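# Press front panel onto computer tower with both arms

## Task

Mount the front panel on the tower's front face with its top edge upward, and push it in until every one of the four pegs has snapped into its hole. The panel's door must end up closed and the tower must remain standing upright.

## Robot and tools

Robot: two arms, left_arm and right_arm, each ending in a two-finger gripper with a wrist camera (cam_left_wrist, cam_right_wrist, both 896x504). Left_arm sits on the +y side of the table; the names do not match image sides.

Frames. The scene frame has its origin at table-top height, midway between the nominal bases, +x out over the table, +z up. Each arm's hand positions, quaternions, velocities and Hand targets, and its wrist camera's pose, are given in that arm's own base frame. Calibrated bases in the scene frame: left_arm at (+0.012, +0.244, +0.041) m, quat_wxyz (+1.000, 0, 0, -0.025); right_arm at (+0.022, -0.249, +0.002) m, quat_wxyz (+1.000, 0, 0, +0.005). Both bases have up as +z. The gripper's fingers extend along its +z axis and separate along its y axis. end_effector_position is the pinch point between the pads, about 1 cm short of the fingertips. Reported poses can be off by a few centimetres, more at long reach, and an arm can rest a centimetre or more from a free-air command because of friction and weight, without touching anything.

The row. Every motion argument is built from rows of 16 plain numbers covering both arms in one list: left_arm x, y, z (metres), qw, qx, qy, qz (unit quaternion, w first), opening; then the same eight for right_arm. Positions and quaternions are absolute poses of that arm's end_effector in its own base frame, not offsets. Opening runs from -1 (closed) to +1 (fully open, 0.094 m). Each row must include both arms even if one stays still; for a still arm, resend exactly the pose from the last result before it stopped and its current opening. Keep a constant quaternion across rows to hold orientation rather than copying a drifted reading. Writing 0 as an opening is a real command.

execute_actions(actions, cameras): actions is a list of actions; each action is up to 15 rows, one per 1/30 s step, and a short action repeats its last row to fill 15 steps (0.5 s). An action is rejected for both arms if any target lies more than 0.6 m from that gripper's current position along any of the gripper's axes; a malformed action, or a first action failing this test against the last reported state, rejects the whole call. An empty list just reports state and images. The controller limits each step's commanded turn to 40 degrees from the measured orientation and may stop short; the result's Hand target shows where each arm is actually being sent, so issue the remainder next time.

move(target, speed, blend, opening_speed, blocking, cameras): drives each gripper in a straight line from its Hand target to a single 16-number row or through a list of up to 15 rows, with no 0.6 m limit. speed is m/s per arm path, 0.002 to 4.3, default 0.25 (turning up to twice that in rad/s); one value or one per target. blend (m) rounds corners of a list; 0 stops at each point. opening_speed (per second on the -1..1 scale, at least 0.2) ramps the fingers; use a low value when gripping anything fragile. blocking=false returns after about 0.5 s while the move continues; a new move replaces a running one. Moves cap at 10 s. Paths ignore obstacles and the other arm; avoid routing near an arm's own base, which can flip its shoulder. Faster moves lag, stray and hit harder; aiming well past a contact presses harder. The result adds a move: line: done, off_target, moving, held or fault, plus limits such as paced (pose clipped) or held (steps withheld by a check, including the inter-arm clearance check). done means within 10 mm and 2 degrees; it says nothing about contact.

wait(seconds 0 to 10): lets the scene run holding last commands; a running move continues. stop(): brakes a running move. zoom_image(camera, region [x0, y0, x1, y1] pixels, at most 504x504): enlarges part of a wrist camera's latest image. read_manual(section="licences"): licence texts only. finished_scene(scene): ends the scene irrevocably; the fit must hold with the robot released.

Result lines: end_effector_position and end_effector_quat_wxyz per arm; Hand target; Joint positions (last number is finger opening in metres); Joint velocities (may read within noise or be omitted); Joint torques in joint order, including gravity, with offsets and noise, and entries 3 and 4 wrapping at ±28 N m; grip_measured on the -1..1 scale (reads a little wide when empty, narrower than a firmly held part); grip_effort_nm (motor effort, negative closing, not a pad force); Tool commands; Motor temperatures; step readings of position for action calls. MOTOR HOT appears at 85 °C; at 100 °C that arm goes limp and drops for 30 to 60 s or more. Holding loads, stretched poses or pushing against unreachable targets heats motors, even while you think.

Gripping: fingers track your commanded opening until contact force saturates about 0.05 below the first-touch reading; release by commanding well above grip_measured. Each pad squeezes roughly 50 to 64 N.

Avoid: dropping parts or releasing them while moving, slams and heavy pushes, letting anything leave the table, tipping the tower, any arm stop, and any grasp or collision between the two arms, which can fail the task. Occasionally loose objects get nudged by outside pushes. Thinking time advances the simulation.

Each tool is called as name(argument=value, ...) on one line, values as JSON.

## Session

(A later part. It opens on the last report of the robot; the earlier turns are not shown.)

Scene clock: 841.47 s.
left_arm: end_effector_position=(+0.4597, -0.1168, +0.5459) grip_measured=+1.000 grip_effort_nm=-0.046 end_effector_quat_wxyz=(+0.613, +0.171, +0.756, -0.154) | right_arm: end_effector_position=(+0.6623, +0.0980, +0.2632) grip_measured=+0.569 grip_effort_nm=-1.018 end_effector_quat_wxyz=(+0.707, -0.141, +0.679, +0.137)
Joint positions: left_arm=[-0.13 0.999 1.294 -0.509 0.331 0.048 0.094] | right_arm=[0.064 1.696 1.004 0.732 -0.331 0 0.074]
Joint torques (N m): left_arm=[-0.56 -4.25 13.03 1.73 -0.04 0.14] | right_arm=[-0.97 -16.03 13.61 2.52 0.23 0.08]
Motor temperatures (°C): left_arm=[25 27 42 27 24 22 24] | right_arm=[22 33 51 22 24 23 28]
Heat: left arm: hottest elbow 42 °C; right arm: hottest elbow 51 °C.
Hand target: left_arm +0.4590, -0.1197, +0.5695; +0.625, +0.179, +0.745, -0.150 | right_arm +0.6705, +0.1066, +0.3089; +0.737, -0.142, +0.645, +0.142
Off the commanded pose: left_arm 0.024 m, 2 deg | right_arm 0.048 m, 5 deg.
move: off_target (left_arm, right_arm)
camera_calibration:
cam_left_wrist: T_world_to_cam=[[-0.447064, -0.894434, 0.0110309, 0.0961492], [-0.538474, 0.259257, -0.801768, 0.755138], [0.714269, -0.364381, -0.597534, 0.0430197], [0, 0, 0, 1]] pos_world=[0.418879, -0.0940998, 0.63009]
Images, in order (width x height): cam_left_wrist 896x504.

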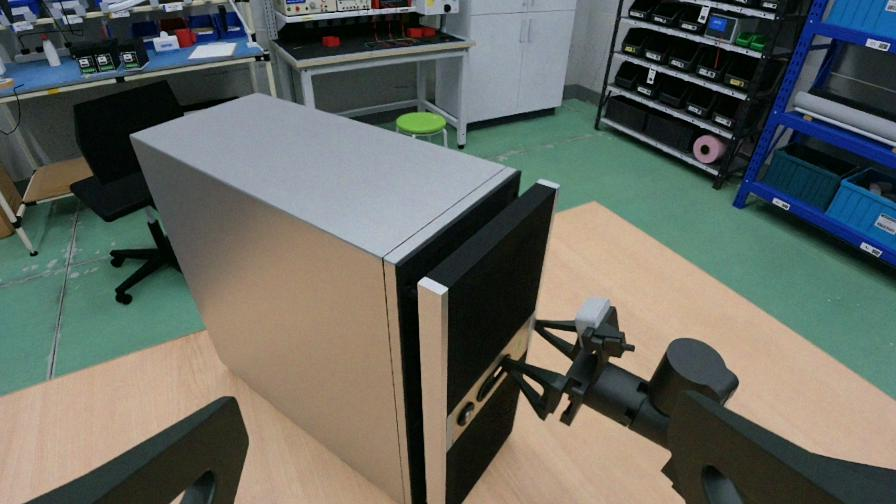

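move(target=[0.46,-0.12,0.57,0.625,0.179,0.745,-0.150,1,0.676,0.104,0.314,0.7376,-0.1423,0.6448,0.1416,0.3], speed=0.05)

Scene clock: 882.10 s.
left_arm: end_effector_position=(+0.4597, -0.1168, +0.5459) grip_measured=+1.000 grip_effort_nm=-0.042 end_effector_quat_wxyz=(+0.613, +0.171, +0.756, -0.153) | right_arm: end_effector_position=(+0.6623, +0.0980, +0.2632) grip_measured=+0.569 grip_effort_nm=-1.018 end_effector_quat_wxyz=(+0.707, -0.141, +0.679, +0.137)
Joint positions: left_arm=[-0.13 0.999 1.294 -0.509 0.331 0.048 0.094] | right_arm=[0.064 1.696 1.004 0.732 -0.331 0 0.074]
Joint torques (N m): left_arm=[-0.56 -3.72 13.09 1.81 -0.04 0.15] | right_arm=[-0.79 -16.09 14.42 2.03 -0.06 0.11]
Heat: left arm: hottest elbow 43 °C; right arm: hottest elbow 53 °C.
Hand target: left_arm +0.4590, -0.1197, +0.5695; +0.625, +0.179, +0.745, -0.150 | right_arm +0.6719, +0.1035, +0.3140; +0.738, -0.143, +0.645, +0.142
Off the commanded pose: left_arm 0.024 m, 2 deg | right_arm 0.053 m, 5 deg.
move: off_target (left_arm, right_arm)
camera_calibration:
cam_left_wrist: T_world_to_cam=[[-0.447104, -0.894418, 0.0106731, 0.0963928], [-0.538371, 0.259556, -0.80174, 0.755105], [0.714321, -0.364208, -0.597578, 0.0430416], [0, 0, 0, 1]] pos_world=[0.418879, -0.0941001, 0.63009]
cam_right_wrist: T_world_to_cam=[[0.369538, -0.929191, 0.00680246, -0.156886], [-0.359169, -0.149585, -0.921207, 0.534412], [0.856994, 0.337978, -0.389013, -0.411274], [0, 0, 0, 1]] pos_world=[0.602379, 0.0731642, 0.33338]

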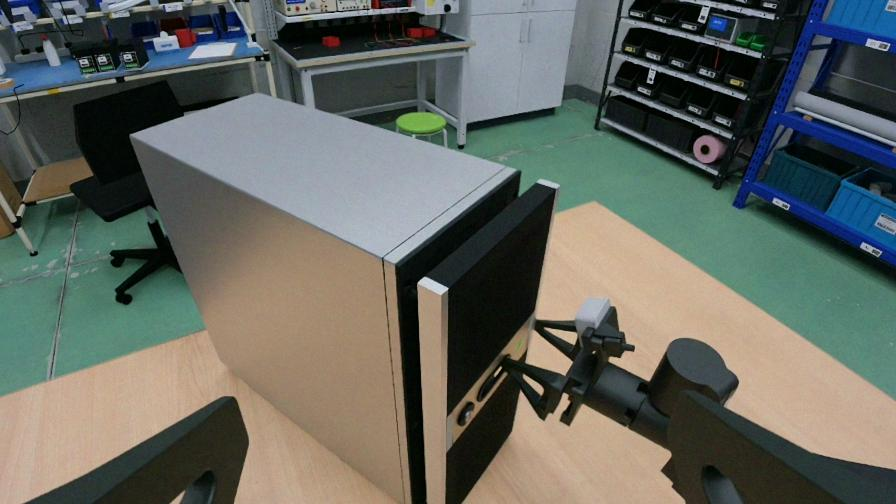

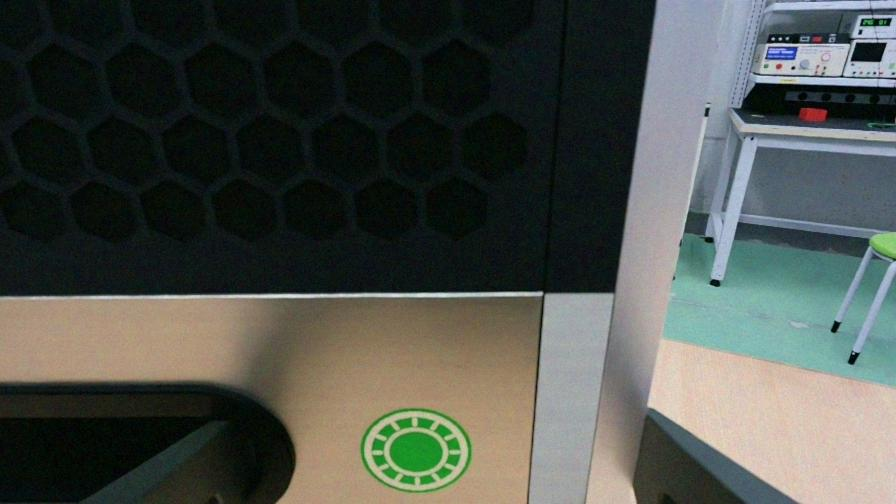

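move(target=[[0.46,-0.12,0.57,0.625,0.179,0.745,-0.150,1,0.664,0.099,0.326,0.7376,-0.1423,0.6448,0.1416,0.3],[0.46,-0.12,0.57,0.625,0.179,0.745,-0.150,1,0.674,0.1035,0.315,0.7376,-0.1423,0.6448,0.1416,0.3]], speed=0.05)

Scene clock: 894.63 s.
left_arm: end_effector_position=(+0.4597, -0.1168, +0.5459) grip_measured=+1.000 grip_effort_nm=-0.037 end_effector_quat_wxyz=(+0.613, +0.171, +0.756, -0.153) | right_arm: end_effector_position=(+0.6608, +0.0990, +0.2656) grip_measured=+0.569 grip_effort_nm=-1.018 end_effector_quat_wxyz=(+0.705, -0.143, +0.681, +0.139)
Joint positions: left_arm=[-0.13 0.999 1.294 -0.509 0.331 0.048 0.094] | right_arm=[0.064 1.687 1.004 0.718 -0.338 0 0.074]
Joint torques (N m): left_arm=[-0.73 -3.6 12.98 1.74 -0.05 0.12] | right_arm=[-0.62 -14.92 14.16 2.47 0.21 0.14]
Heat: left arm: hottest elbow 43 °C; right arm: hottest elbow 54 °C.
Hand target: left_arm +0.4590, -0.1197, +0.5695; +0.625, +0.179, +0.745, -0.150 | right_arm +0.6701, +0.1031, +0.3148; +0.737, -0.142, +0.645, +0.142
Off the commanded pose: left_arm 0.024 m, 2 deg | right_arm 0.051 m, 6 deg.
move: off_target (left_arm, right_arm)
camera_calibration:
cam_left_wrist: T_world_to_cam=[[-0.447104, -0.894418, 0.0106731, 0.0963928], [-0.538371, 0.259556, -0.80174, 0.755105], [0.714321, -0.364208, -0.597578, 0.0430416], [0, 0, 0, 1]] pos_world=[0.418879, -0.0941001, 0.63009]
cam_right_wrist: T_world_to_cam=[[0.375577, -0.926777, 0.00518299, -0.159282], [-0.363482, -0.152441, -0.919044, 0.538837], [0.852539, 0.343288, -0.39412, -0.405616], [0, 0, 0, 1]] pos_world=[0.601483, 0.0737655, 0.336179]

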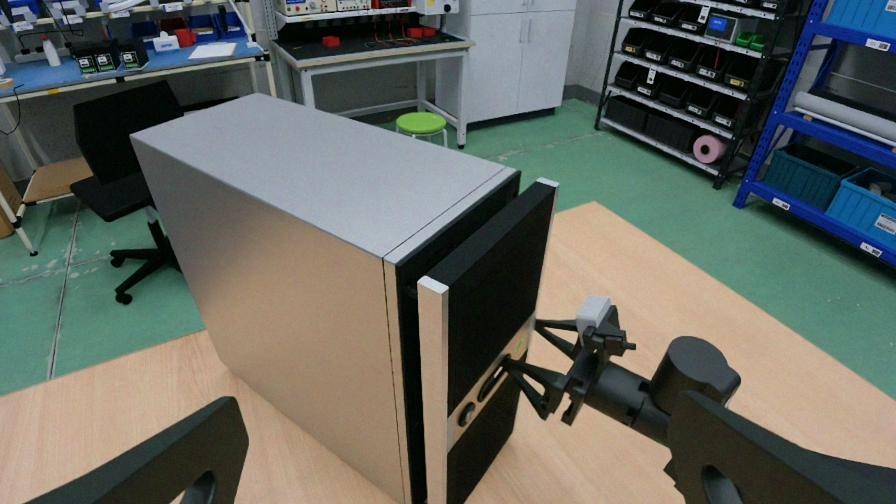

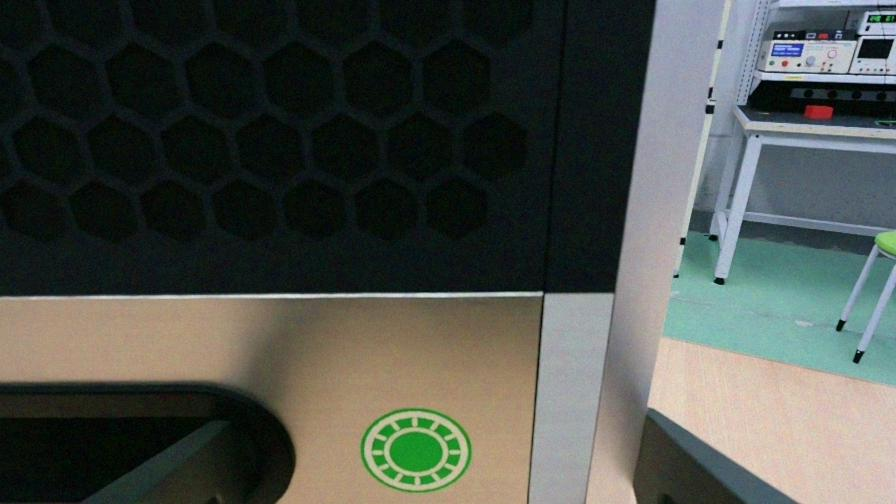

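zoom_image(camera="cam_left_wrist", region=[370, 150, 570, 310])

move(target=[0.46,-0.12,0.57,0.625,0.179,0.745,-0.150,1,0.690,0.105,0.315,0.7376,-0.1423,0.6448,0.1416,0.3], speed=0.05)

zoom_image(camera="cam_left_wrist", region=[370, 150, 570, 310])

Scaled by 2.520 from the camera's 896x504 image, which has a finer 1280x720 frame.

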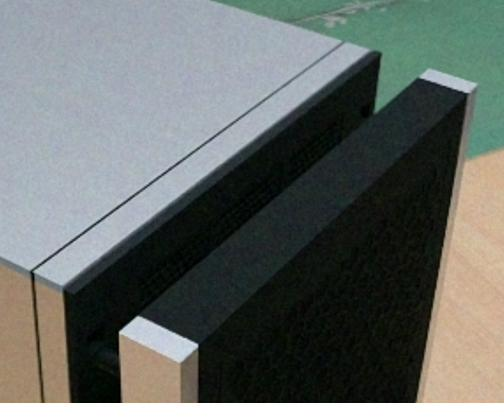

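Scene clock: 902.80 s.
left_arm: end_effector_position=(+0.4597, -0.1168, +0.5459) grip_measured=+1.000 grip_effort_nm=-0.037 end_effector_quat_wxyz=(+0.613, +0.171, +0.756, -0.153) | right_arm: end_effector_position=(+0.6717, +0.0997, +0.2656) grip_measured=+0.568 grip_effort_nm=-1.018 end_effector_quat_wxyz=(+0.706, -0.142, +0.679, +0.141)
Joint positions: left_arm=[-0.13 0.999 1.294 -0.509 0.331 0.048 0.094] | right_arm=[0.064 1.714 1.036 0.718 -0.338 0.004 0.074]
Joint torques (N m): left_arm=[-0.26 -3.25 13.15 1.81 -0.04 0.12] | right_arm=[-0.38 -16.32 15.32 1.88 0.24 0.04]
Heat: left arm: hottest elbow 43 °C; right arm: hottest elbow 54 °C.
Hand target: left_arm +0.4590, -0.1197, +0.5695; +0.625, +0.179, +0.745, -0.150 | right_arm +0.6850, +0.1045, +0.3150; +0.738, -0.142, +0.645, +0.142
Off the commanded pose: left_arm 0.024 m, 2 deg | right_arm 0.053 m, 5 deg.
move: off_target (left_arm, right_arm)
camera_calibration:
cam_left_wrist: T_world_to_cam=[[-0.447104, -0.894418, 0.0106731, 0.0963928], [-0.538371, 0.259556, -0.80174, 0.755105], [0.714321, -0.364208, -0.597578, 0.0430416], [0, 0, 0, 1]] pos_world=[0.418879, -0.0941001, 0.63009]
cam_right_wrist: T_world_to_cam=[[0.376062, -0.926591, 0.0024479, -0.162193], [-0.359764, -0.148446, -0.921159, 0.540536], [0.853901, 0.345532, -0.389179, -0.417633], [0, 0, 0, 1]] pos_world=[0.612078, 0.0742593, 0.335782]

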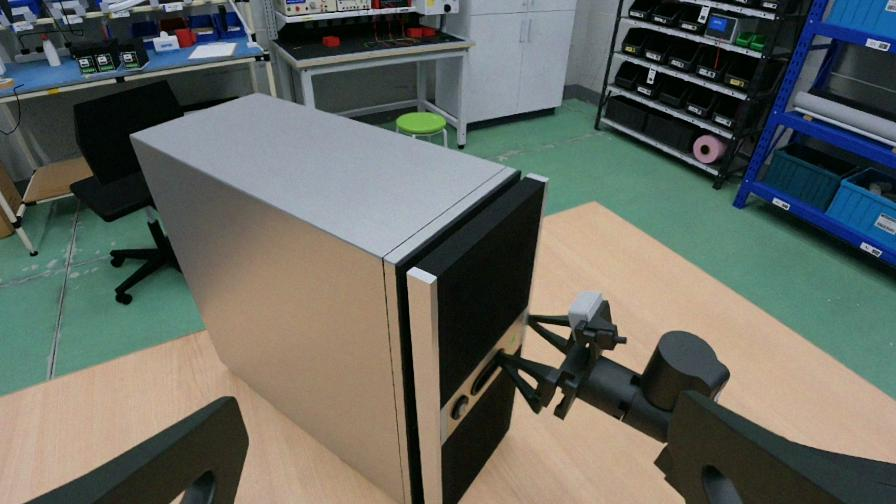

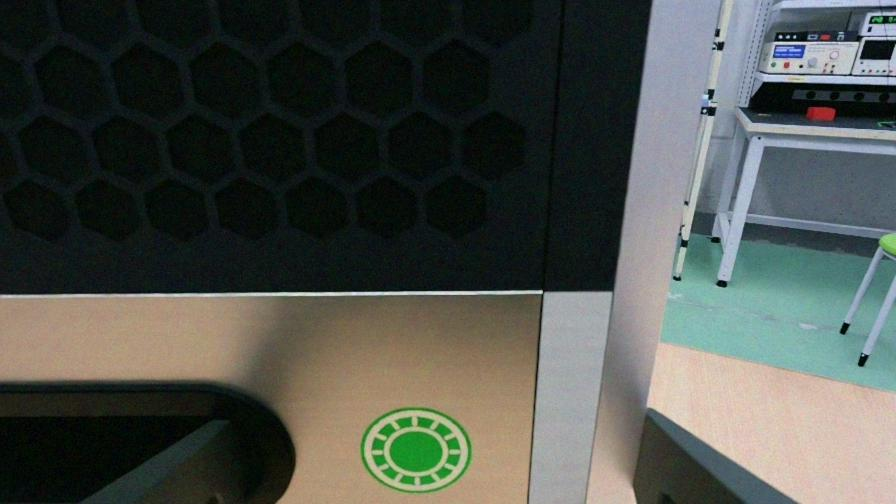

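Scaled by 2.520 from the camera's 896x504 image, which has a finer 1280x720 frame.

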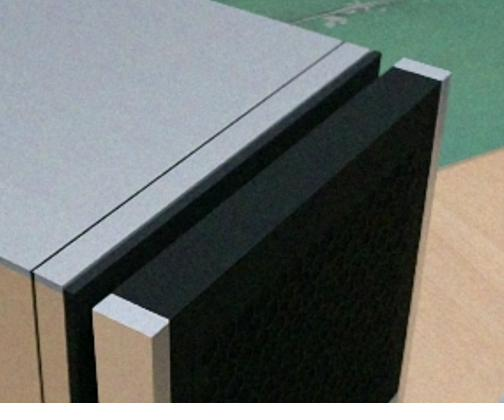

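move(target=[0.46,-0.12,0.57,0.625,0.179,0.745,-0.150,1,0.706,0.112,0.315,0.7376,-0.1423,0.6448,0.1416,0.3], speed=0.04)

zoom_image(camera="cam_left_wrist", region=[370, 150, 570, 310])

Scene clock: 907.67 s.
left_arm: end_effector_position=(+0.4597, -0.1168, +0.5459) grip_measured=+1.000 grip_effort_nm=-0.032 end_effector_quat_wxyz=(+0.613, +0.171, +0.756, -0.153) | right_arm: end_effector_position=(+0.6791, +0.1042, +0.2645) grip_measured=+0.564 grip_effort_nm=-1.018 end_effector_quat_wxyz=(+0.706, -0.144, +0.679, +0.145)
Joint positions: left_arm=[-0.13 0.999 1.294 -0.509 0.331 0.048 0.094] | right_arm=[0.069 1.733 1.06 0.713 -0.342 0.007 0.073]
Joint torques (N m): left_arm=[-0.62 -3.72 13.14 1.76 -0.03 0.15] | right_arm=[-0.21 -15.62 17.28 1.55 0.83 0.02]
Heat: left arm: hottest elbow 43 °C; right arm: hottest elbow 54 °C.
Hand target: left_arm +0.4590, -0.1197, +0.5695; +0.625, +0.179, +0.745, -0.150 | right_arm +0.6990, +0.1110, +0.3154; +0.738, -0.142, +0.645, +0.142
Off the commanded pose: left_arm 0.024 m, 2 deg | right_arm 0.058 m, 5 deg.
move: off_target (left_arm, right_arm)
camera_calibration:
cam_left_wrist: T_world_to_cam=[[-0.447104, -0.894418, 0.0106731, 0.0963928], [-0.538371, 0.259556, -0.80174, 0.755105], [0.714321, -0.364208, -0.597578, 0.0430416], [0, 0, 0, 1]] pos_world=[0.418879, -0.0941001, 0.63009]
cam_right_wrist: T_world_to_cam=[[0.384267, -0.923222, -0.0000168494, -0.166089], [-0.359419, -0.149582, -0.92111, 0.542714], [0.850386, 0.353958, -0.389302, -0.424383], [0, 0, 0, 1]] pos_world=[0.619774, 0.0780568, 0.334683]

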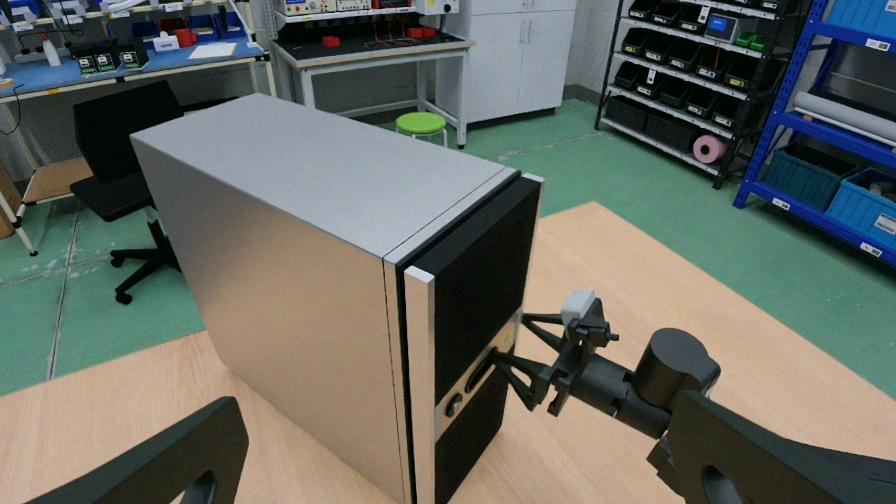

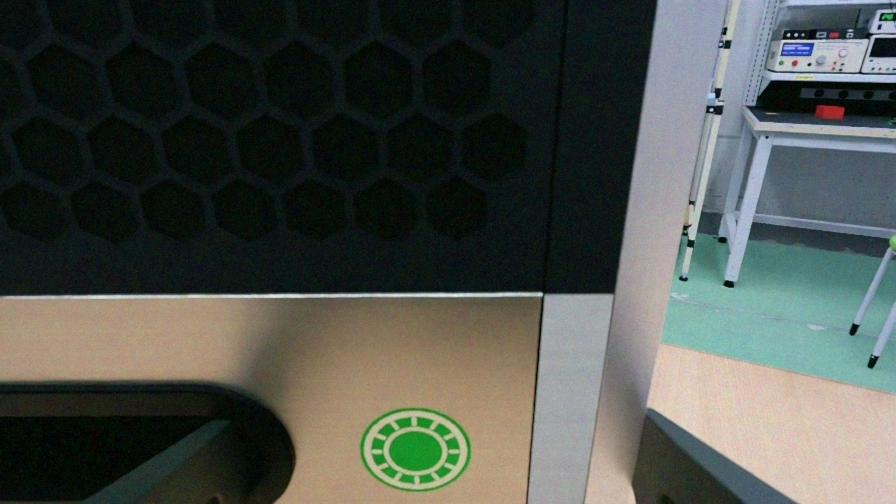

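Scaled by 2.520 from the camera's 896x504 image, which has a finer 1280x720 frame.

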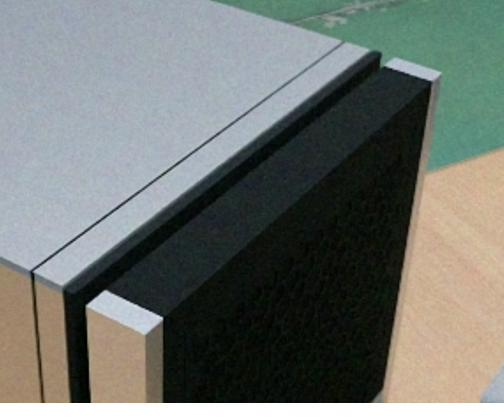

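move(target=[0.46,-0.12,0.57,0.625,0.179,0.745,-0.150,1,0.736,0.124,0.316,0.7376,-0.1423,0.6448,0.1416,0.3], speed=0.04)

zoom_image(camera="cam_left_wrist", region=[370, 150, 570, 310])

Scene clock: 931.27 s.
left_arm: end_effector_position=(+0.4597, -0.1168, +0.5459) grip_measured=+1.000 grip_effort_nm=-0.037 end_effector_quat_wxyz=(+0.613, +0.171, +0.756, -0.153) | right_arm: end_effector_position=(+0.6858, +0.1066, +0.2644) grip_measured=+0.563 grip_effort_nm=-1.013 end_effector_quat_wxyz=(+0.704, -0.144, +0.680, +0.146)
Joint positions: left_arm=[-0.13 0.999 1.294 -0.509 0.331 0.048 0.094] | right_arm=[0.072 1.746 1.082 0.699 -0.341 0.009 0.073]
Joint torques (N m): left_arm=[-0.32 -4.01 13.08 1.73 -0.05 0.13] | right_arm=[0.15 -12.22 22.23 1.14 1.49 0]
Motor temperatures (°C): left_arm=[25 27 44 27 24 22 24] | right_arm=[22 35 58 22 24 23 28]
Heat: left arm: hottest elbow 44 °C; right arm: hottest elbow 58 °C.
Hand target: left_arm +0.4590, -0.1197, +0.5695; +0.625, +0.179, +0.745, -0.150 | right_arm +0.7217, +0.1222, +0.3163; +0.738, -0.141, +0.644, +0.143
Off the commanded pose: left_arm 0.024 m, 2 deg | right_arm 0.074 m, 6 deg.
move: off_target (left_arm, right_arm)
camera_calibration:
cam_left_wrist: T_world_to_cam=[[-0.447104, -0.894418, 0.0106731, 0.0963928], [-0.538371, 0.259556, -0.80174, 0.755105], [0.714321, -0.364208, -0.597578, 0.0430416], [0, 0, 0, 1]] pos_world=[0.418879, -0.0941001, 0.63009]
cam_right_wrist: T_world_to_cam=[[0.386059, -0.922468, -0.0032756, -0.166883], [-0.364286, -0.149192, -0.919259, 0.548182], [0.847499, 0.356082, -0.393639, -0.428035], [0, 0, 0, 1]] pos_world=[0.626881, 0.0802553, 0.334883]

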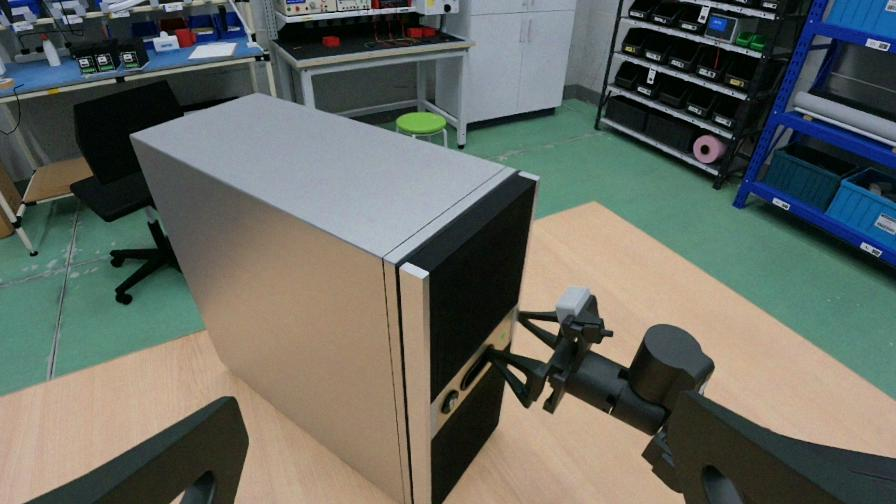

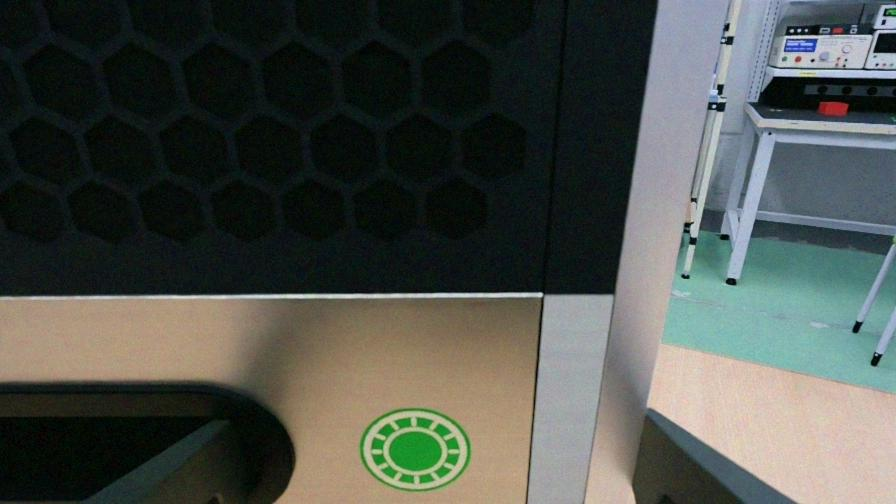

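Scaled by 2.520 from the camera's 896x504 image, which has a finer 1280x720 frame.

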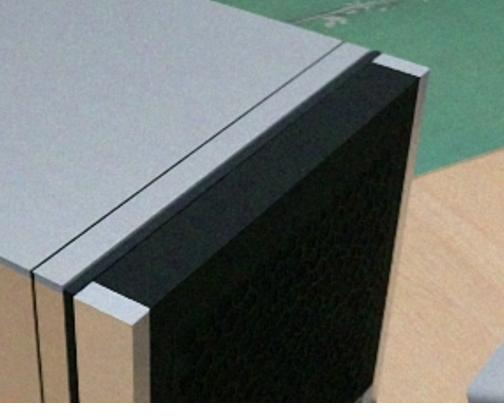

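move(target=[0.46,-0.12,0.57,0.625,0.179,0.745,-0.150,1,0.775,0.138,0.316,0.7376,-0.1423,0.6448,0.1416,0.3], speed=0.05)

zoom_image(camera="cam_left_wrist", region=[370, 150, 570, 310])

Scene clock: 945.10 s.
left_arm: end_effector_position=(+0.4597, -0.1168, +0.5459) grip_measured=+1.000 grip_effort_nm=-0.032 end_effector_quat_wxyz=(+0.613, +0.171, +0.756, -0.153) | right_arm: end_effector_position=(+0.7101, +0.1104, +0.2653) grip_measured=+0.563 grip_effort_nm=-1.018 end_effector_quat_wxyz=(+0.702, -0.148, +0.681, +0.151)
Joint positions: left_arm=[-0.13 0.999 1.294 -0.509 0.331 0.048 0.094] | right_arm=[0.072 1.798 1.164 0.666 -0.353 0.009 0.073]
Joint torques (N m): left_arm=[-0.62 -3.84 13.05 1.78 -0.05 0.14] | right_arm=[1.26 -11.52 25.09 1.11 2.63 0.05]
Motor temperatures (°C): left_arm=[25 27 44 27 24 22 24] | right_arm=[22 33 65 22 26 23 28]
Heat: left arm: hottest elbow 44 °C; right arm: hottest elbow 65 °C.
Hand target: left_arm +0.4590, -0.1197, +0.5695; +0.625, +0.179, +0.745, -0.150 | right_arm +0.7536, +0.1357, +0.3159; +0.738, -0.141, +0.644, +0.144
Off the commanded pose: left_arm 0.024 m, 2 deg | right_arm 0.087 m, 6 deg.
move: off_target (left_arm, right_arm)
camera_calibration:
cam_left_wrist: T_world_to_cam=[[-0.447104, -0.894418, 0.0106731, 0.0963928], [-0.538371, 0.259556, -0.80174, 0.755105], [0.714321, -0.364208, -0.597578, 0.0430416], [0, 0, 0, 1]] pos_world=[0.418879, -0.0941001, 0.63009]
cam_right_wrist: T_world_to_cam=[[0.397265, -0.917695, -0.00389049, -0.181257], [-0.365493, -0.154328, -0.917931, 0.559515], [0.841781, 0.366084, -0.39672, -0.445927], [0, 0, 0, 1]] pos_world=[0.651879, 0.0832574, 0.335983]

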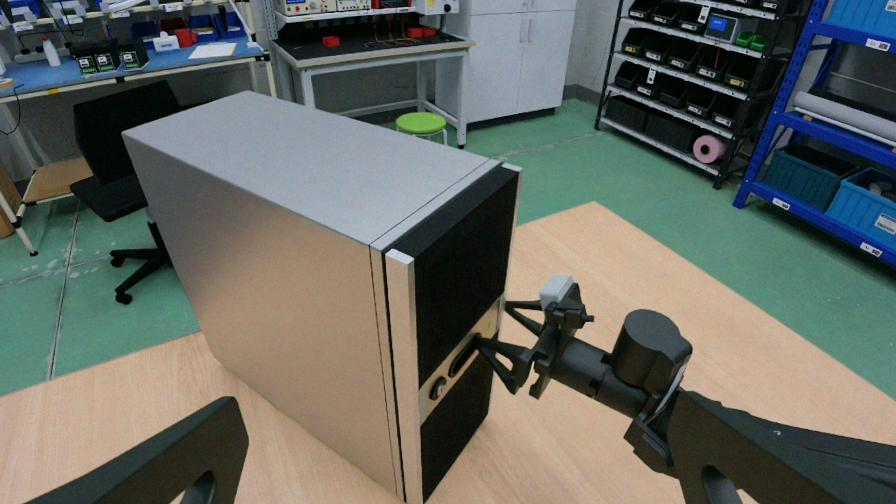

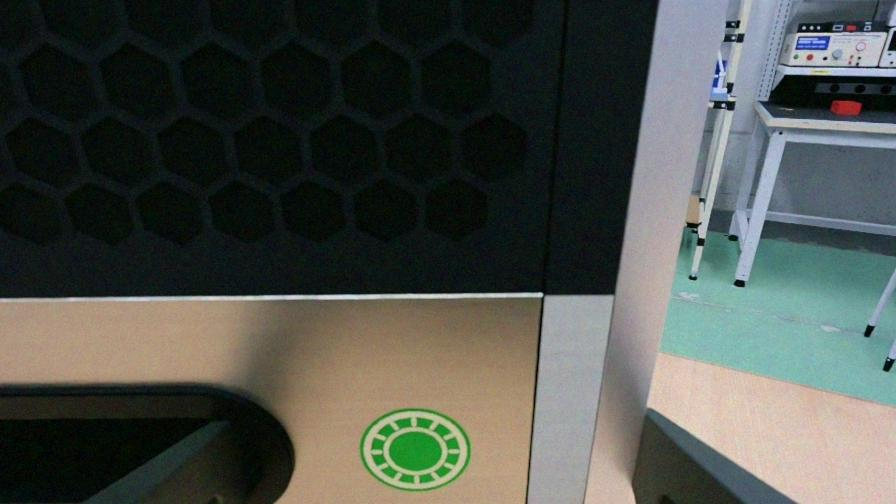

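Scaled by 2.520 from the camera's 896x504 image, which has a finer 1280x720 frame.

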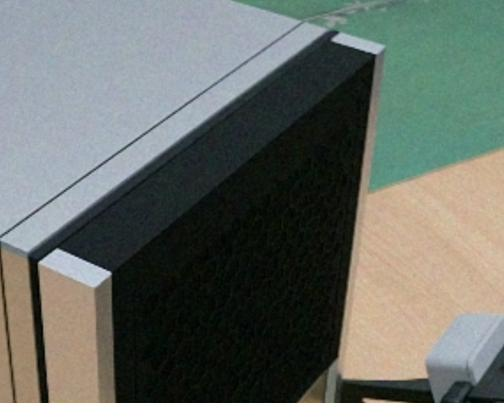

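move(target=[[0.45,0.10,0.50,0.708,0.246,0.594,-0.293,1,0.724,0.119,0.316,0.7376,-0.1423,0.6448,0.1416,0.3],[0.53,0.12,0.28,0.708,0.246,0.594,-0.293,1,0.724,0.119,0.316,0.7376,-0.1423,0.6448,0.1416,0.3]], speed=0.2)

zoom_image(camera="cam_left_wrist", region=[300, 0, 700, 400])

Scene clock: 954.07 s.
left_arm: end_effector_position=(+0.5220, +0.1192, +0.2791) grip_measured=+1.000 grip_effort_nm=-0.037 end_effector_quat_wxyz=(+0.706, +0.242, +0.598, -0.291) | right_arm: end_effector_position=(+0.7093, +0.1100, +0.2658) grip_measured=+0.563 grip_effort_nm=-1.018 end_effector_quat_wxyz=(+0.702, -0.149, +0.680, +0.151)
Joint positions: left_arm=[0.536 1.73 0.892 1.424 1.263 -0.569 0.094] | right_arm=[0.071 1.795 1.162 0.666 -0.357 0.009 0.073]
Joint torques (N m): left_arm=[-0.26 -10.11 8.27 1.85 -0.52 -0.11] | right_arm=[0.15 -17.26 14.48 2.62 1.81 0.04]
Motor temperatures (°C): left_arm=[25 27 44 27 24 22 24] | right_arm=[22 34 64 22 28 23 28]
Heat: left arm: hottest elbow 44 °C; right arm: hottest elbow 64 °C.
Hand target: left_arm +0.5298, +0.1199, +0.2800; +0.708, +0.246, +0.594, -0.293 | right_arm +0.7192, +0.1183, +0.3158; +0.737, -0.142, +0.645, +0.143
Off the commanded pose: left_arm 0.008 m, 1 deg | right_arm 0.053 m, 6 deg.
move: off_target (right_arm)
camera_calibration:
cam_left_wrist: T_world_to_cam=[[-0.698061, -0.716019, -0.00522904, 0.452278], [-0.186938, 0.189289, -0.963963, 0.383731], [0.691206, -0.671927, -0.265987, -0.118785], [0, 0, 0, 1]] pos_world=[0.469556, 0.171389, 0.340672]
cam_right_wrist: T_world_to_cam=[[0.399369, -0.916783, -0.00366228, -0.182825], [-0.364772, -0.155235, -0.918065, 0.559362], [0.841098, 0.367983, -0.396413, -0.444684], [0, 0, 0, 1]] pos_world=[0.651077, 0.0828576, 0.336583]

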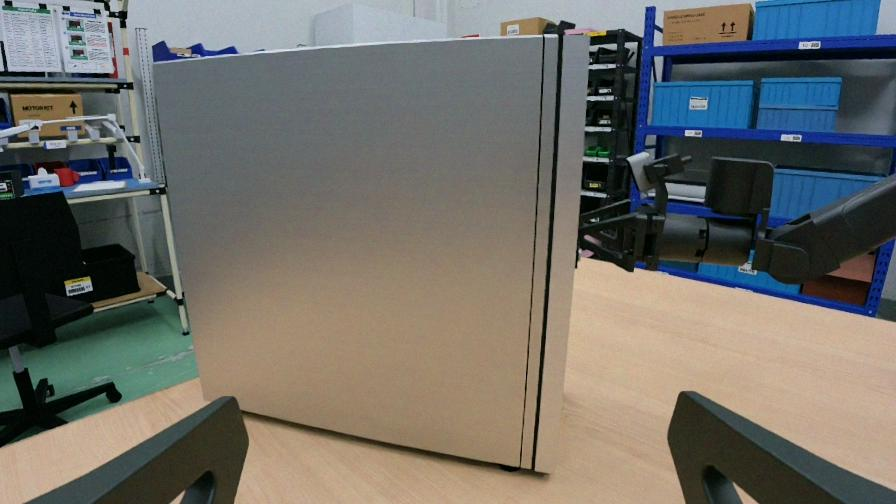

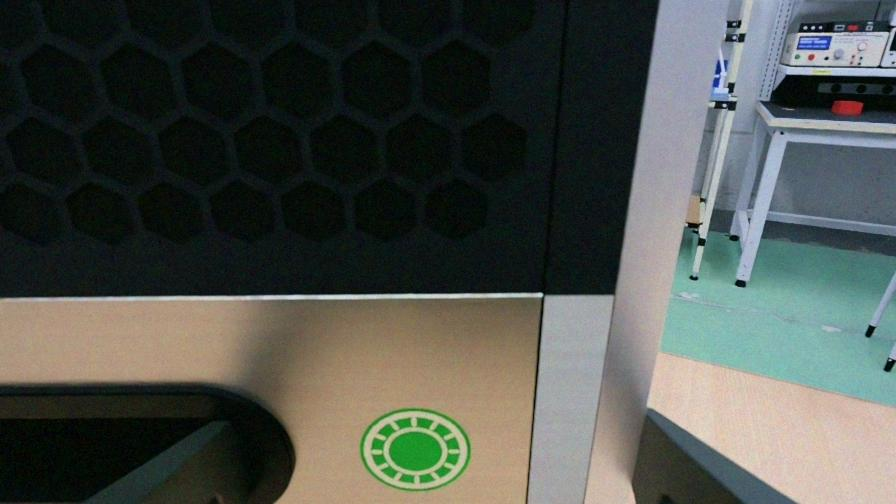

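Scaled by 1.260 from the camera's 896x504 image, which has a finer 1280x720 frame.

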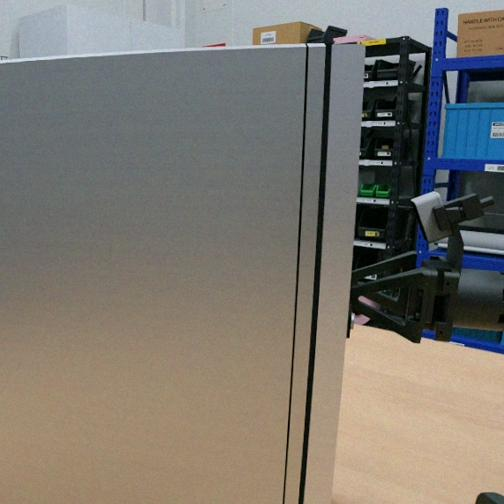

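zoom_image(camera="cam_left_wrist", region=[520, 20, 620, 120])

zoom_image(camera="cam_left_wrist", region=[490, 380, 590, 480])

Scaled by 5.040 from the camera's 896x504 image, which has a finer 1280x720 frame.

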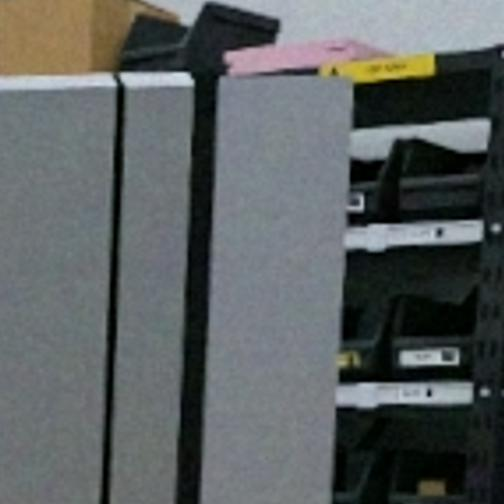

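Scaled by 5.040 from the camera's 896x504 image, which has a finer 1280x720 frame.

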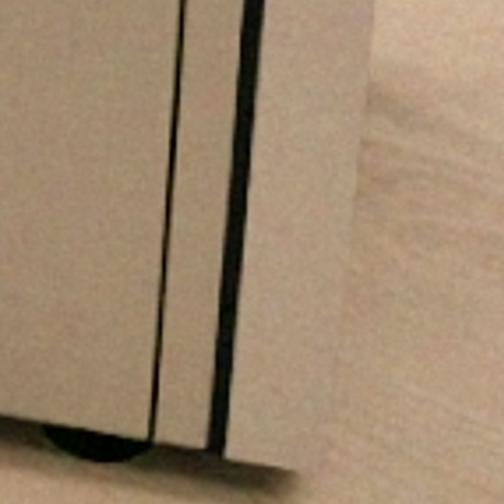

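move(target=[[0.53,0.12,0.28,0.708,0.246,0.594,-0.293,1,0.724,0.119,0.316,0.7376,-0.1423,0.6448,0.1416,0.8],[0.53,0.12,0.28,0.708,0.246,0.594,-0.293,1,0.654,0.087,0.316,0.7376,-0.1423,0.6448,0.1416,0.8]], speed=0.05, opening_speed=0.3)

zoom_image(camera="cam_left_wrist", region=[520, 20, 620, 120])

zoom_image(camera="cam_left_wrist", region=[490, 380, 590, 480])

Scene clock: 976.63 s.
left_arm: end_effector_position=(+0.5220, +0.1192, +0.2792) grip_measured=+1.000 grip_effort_nm=-0.032 end_effector_quat_wxyz=(+0.706, +0.242, +0.598, -0.291) | right_arm: end_effector_position=(+0.6565, +0.0943, +0.3034) grip_measured=+0.798 grip_effort_nm=0.129 end_effector_quat_wxyz=(+0.728, -0.148, +0.654, +0.142)
Joint positions: left_arm=[0.536 1.73 0.892 1.424 1.263 -0.571 0.094] | right_arm=[0.052 1.646 1.017 0.737 -0.36 0.009 0.084]
Joint torques (N m): left_arm=[-0.56 -10.17 8.23 1.77 -0.54 -0.08] | right_arm=[-2.02 -15.56 8.62 2.1 -0.08 0.09]
Motor temperatures (°C): left_arm=[25 27 42 27 25 22 24] | right_arm=[22 36 61 23 28 23 28]
Heat: left arm: hottest elbow 42 °C; right arm: hottest elbow 61 °C.
Hand target: left_arm +0.5297, +0.1199, +0.2800; +0.708, +0.246, +0.594, -0.293 | right_arm +0.6540, +0.0871, +0.3160; +0.738, -0.142, +0.645, +0.142
Off the commanded pose: left_arm 0.008 m, 1 deg | right_arm 0.015 m, 2 deg.
move: off_target (right_arm)
camera_calibration:
cam_left_wrist: T_world_to_cam=[[-0.698253, -0.71584, -0.00405566, 0.45208], [-0.187611, 0.188464, -0.963994, 0.3842], [0.690829, -0.67235, -0.265895, -0.118568], [0, 0, 0, 1]] pos_world=[0.469657, 0.17149, 0.340673]
cam_right_wrist: T_world_to_cam=[[0.384639, -0.922808, 0.0218647, -0.173616], [-0.296915, -0.146117, -0.943658, 0.534437], [0.87401, 0.356476, -0.330198, -0.420154], [0, 0, 0, 1]] pos_world=[0.592681, 0.0676511, 0.369387]

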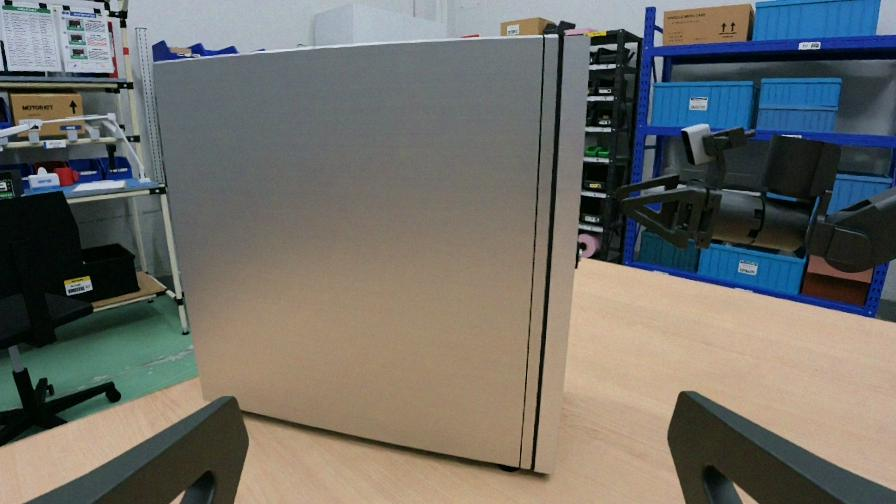

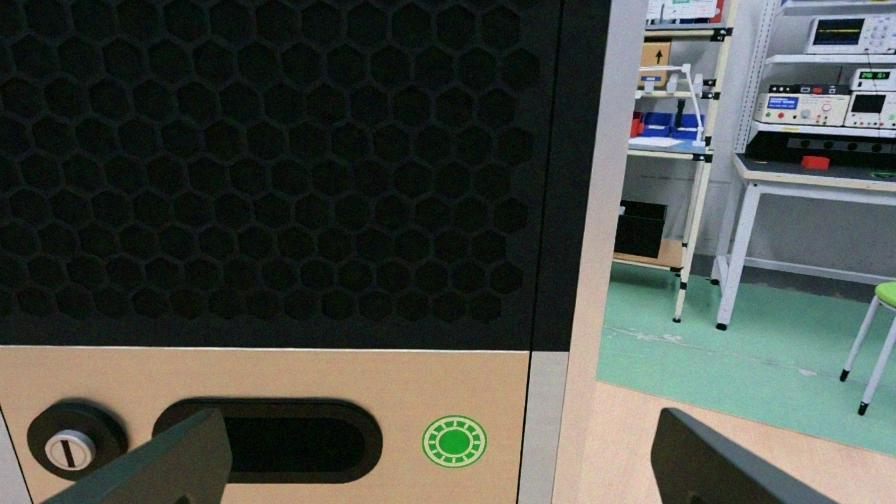

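Scaled by 5.040 from the camera's 896x504 image, which has a finer 1280x720 frame.

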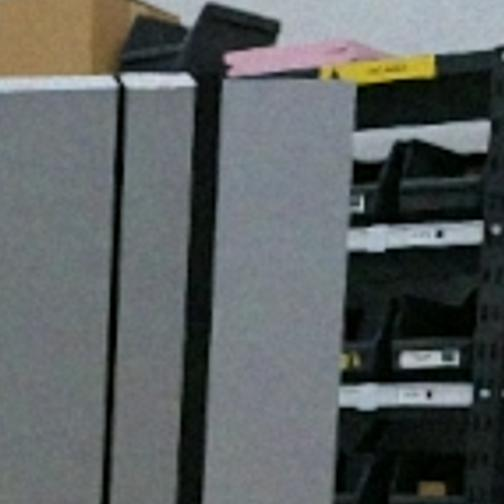

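Scaled by 5.040 from the camera's 896x504 image, which has a finer 1280x720 frame.

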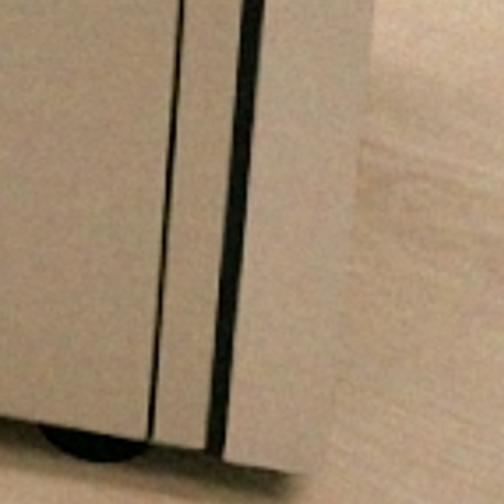

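move(target=[[0.53,0.12,0.28,0.708,0.246,0.594,-0.293,1,0.640,0.060,0.36,0.7376,-0.1423,0.6448,0.1416,-1],[0.53,0.12,0.28,0.708,0.246,0.594,-0.293,1,0.660,0.063,0.44,0.727,-0.145,0.655,0.142,-1]], speed=0.15, opening_speed=1)

Scene clock: 989.80 s.
left_arm: end_effector_position=(+0.5220, +0.1192, +0.2792) grip_measured=+1.000 grip_effort_nm=-0.032 end_effector_quat_wxyz=(+0.706, +0.242, +0.598, -0.291) | right_arm: end_effector_position=(+0.6528, +0.0649, +0.4099) grip_measured=-0.986 grip_effort_nm=-0.764 end_effector_quat_wxyz=(+0.713, -0.143, +0.671, +0.144)
Joint positions: left_arm=[0.536 1.73 0.892 1.424 1.263 -0.571 0.094] | right_arm=[-0.006 1.488 1.174 0.377 -0.415 0.015 0.001]
Joint torques (N m): left_arm=[-0.15 -10.17 8.34 1.87 -0.53 -0.09] | right_arm=[-1.73 -13.33 15.1 1.17 -0.09 -0.04]
Motor temperatures (°C): left_arm=[25 28 41 27 25 22 24] | right_arm=[22 36 57 23 27 23 27]
Heat: left arm: hottest elbow 41 °C; right arm: hottest elbow 57 °C.
Hand target: left_arm +0.5297, +0.1199, +0.2800; +0.708, +0.246, +0.594, -0.293 | right_arm +0.6581, +0.0630, +0.4398; +0.728, -0.145, +0.655, +0.142
Off the commanded pose: left_arm 0.008 m, 1 deg | right_arm 0.031 m, 3 deg.
move: off_target (right_arm)
camera_calibration:
cam_left_wrist: T_world_to_cam=[[-0.698253, -0.71584, -0.00405566, 0.45208], [-0.187611, 0.188464, -0.963994, 0.3842], [0.690829, -0.67235, -0.265895, -0.118568], [0, 0, 0, 1]] pos_world=[0.469657, 0.17149, 0.340673]
cam_right_wrist: T_world_to_cam=[[0.382707, -0.923864, 0.00338772, -0.192718], [-0.341766, -0.14498, -0.928535, 0.652614], [0.858331, 0.354199, -0.37123, -0.344101], [0, 0, 0, 1]] pos_world=[0.592148, 0.0384507, 0.478887]

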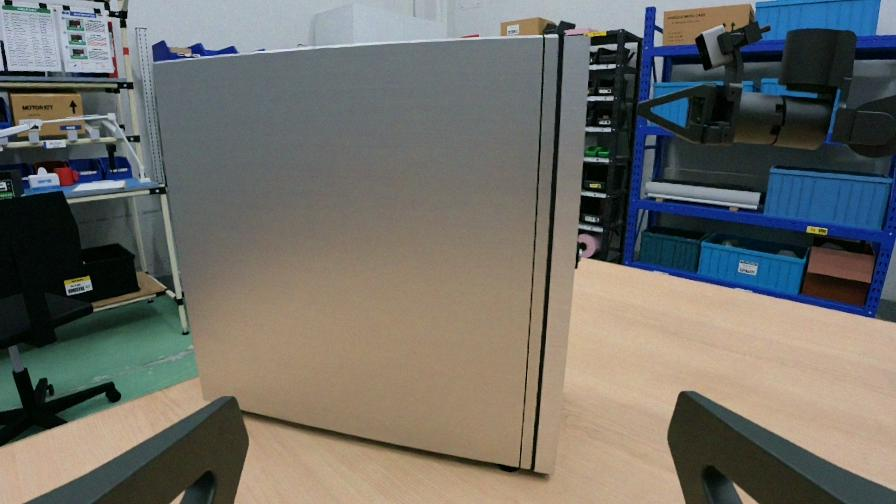

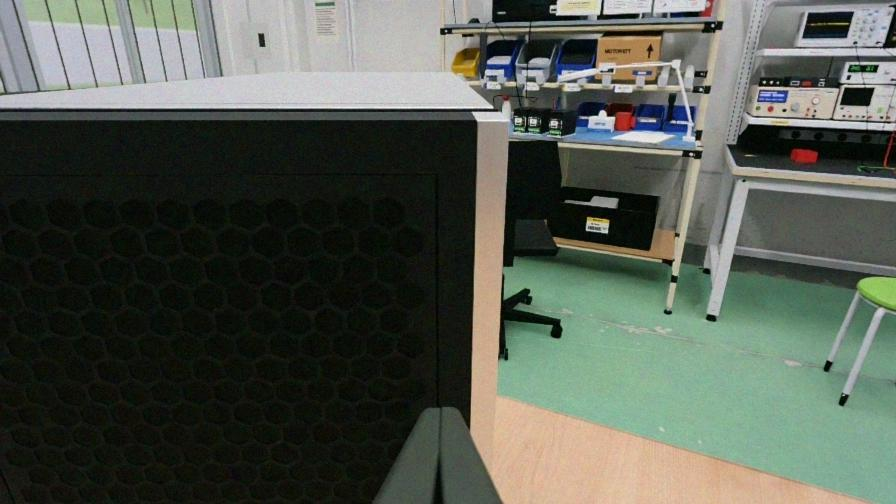

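move(target=[[0.53,0.12,0.28,0.708,0.246,0.594,-0.293,1,0.707,0.080,0.445,0.727,-0.145,0.655,0.142,-1],[0.53,0.12,0.28,0.708,0.246,0.594,-0.293,1,0.748,0.0995,0.445,0.727,-0.145,0.655,0.142,-1]], speed=[0.1,0.06])

zoom_image(camera="cam_left_wrist", region=[520, 20, 620, 120])

Scene clock: 998.97 s.
left_arm: end_effector_position=(+0.5220, +0.1192, +0.2792) grip_measured=+1.000 grip_effort_nm=-0.046 end_effector_quat_wxyz=(+0.706, +0.242, +0.598, -0.291) | right_arm: end_effector_position=(+0.7162, +0.0795, +0.4188) grip_measured=-0.986 grip_effort_nm=-0.764 end_effector_quat_wxyz=(+0.711, -0.138, +0.675, +0.142)
Joint positions: left_arm=[0.536 1.73 0.892 1.424 1.263 -0.571 0.094] | right_arm=[0.024 1.637 1.379 0.313 -0.374 0.015 0.001]
Joint torques (N m): left_arm=[-0.5 -9.88 8.21 1.84 -0.53 -0.08] | right_arm=[0.91 -11.52 20.37 1.52 0.8 -0.1]
Motor temperatures (°C): left_arm=[25 28 41 27 25 22 24] | right_arm=[22 35 56 22 26 23 27]
Heat: left arm: hottest elbow 41 °C; right arm: hottest elbow 56 °C.
Hand target: left_arm +0.5297, +0.1199, +0.2800; +0.708, +0.246, +0.594, -0.293 | right_arm +0.7409, +0.0990, +0.4431; +0.728, -0.145, +0.655, +0.142
Off the commanded pose: left_arm 0.008 m, 1 deg | right_arm 0.046 m, 3 deg.
move: off_target (right_arm)
camera_calibration:
cam_left_wrist: T_world_to_cam=[[-0.698253, -0.71584, -0.00405566, 0.45208], [-0.187611, 0.188464, -0.963994, 0.3842], [0.690829, -0.67235, -0.265895, -0.118568], [0, 0, 0, 1]] pos_world=[0.469657, 0.17149, 0.340673]
cam_right_wrist: T_world_to_cam=[[0.372578, -0.927999, -0.00175871, -0.193681], [-0.35069, -0.139042, -0.926112, 0.689546], [0.859187, 0.345666, -0.377244, -0.397803], [0, 0, 0, 1]] pos_world=[0.655765, 0.0536469, 0.488188]

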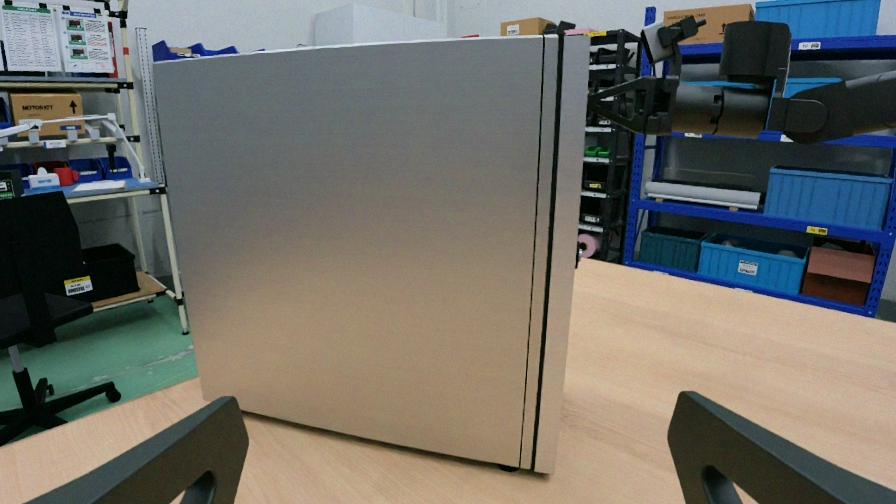

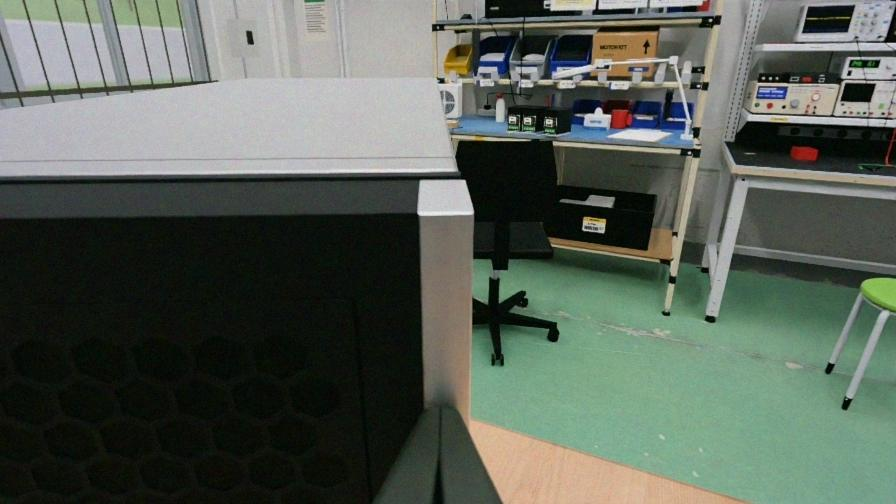

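Scaled by 5.040 from the camera's 896x504 image, which has a finer 1280x720 frame.

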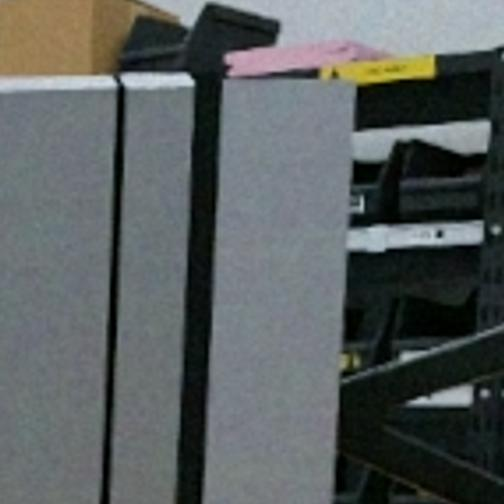

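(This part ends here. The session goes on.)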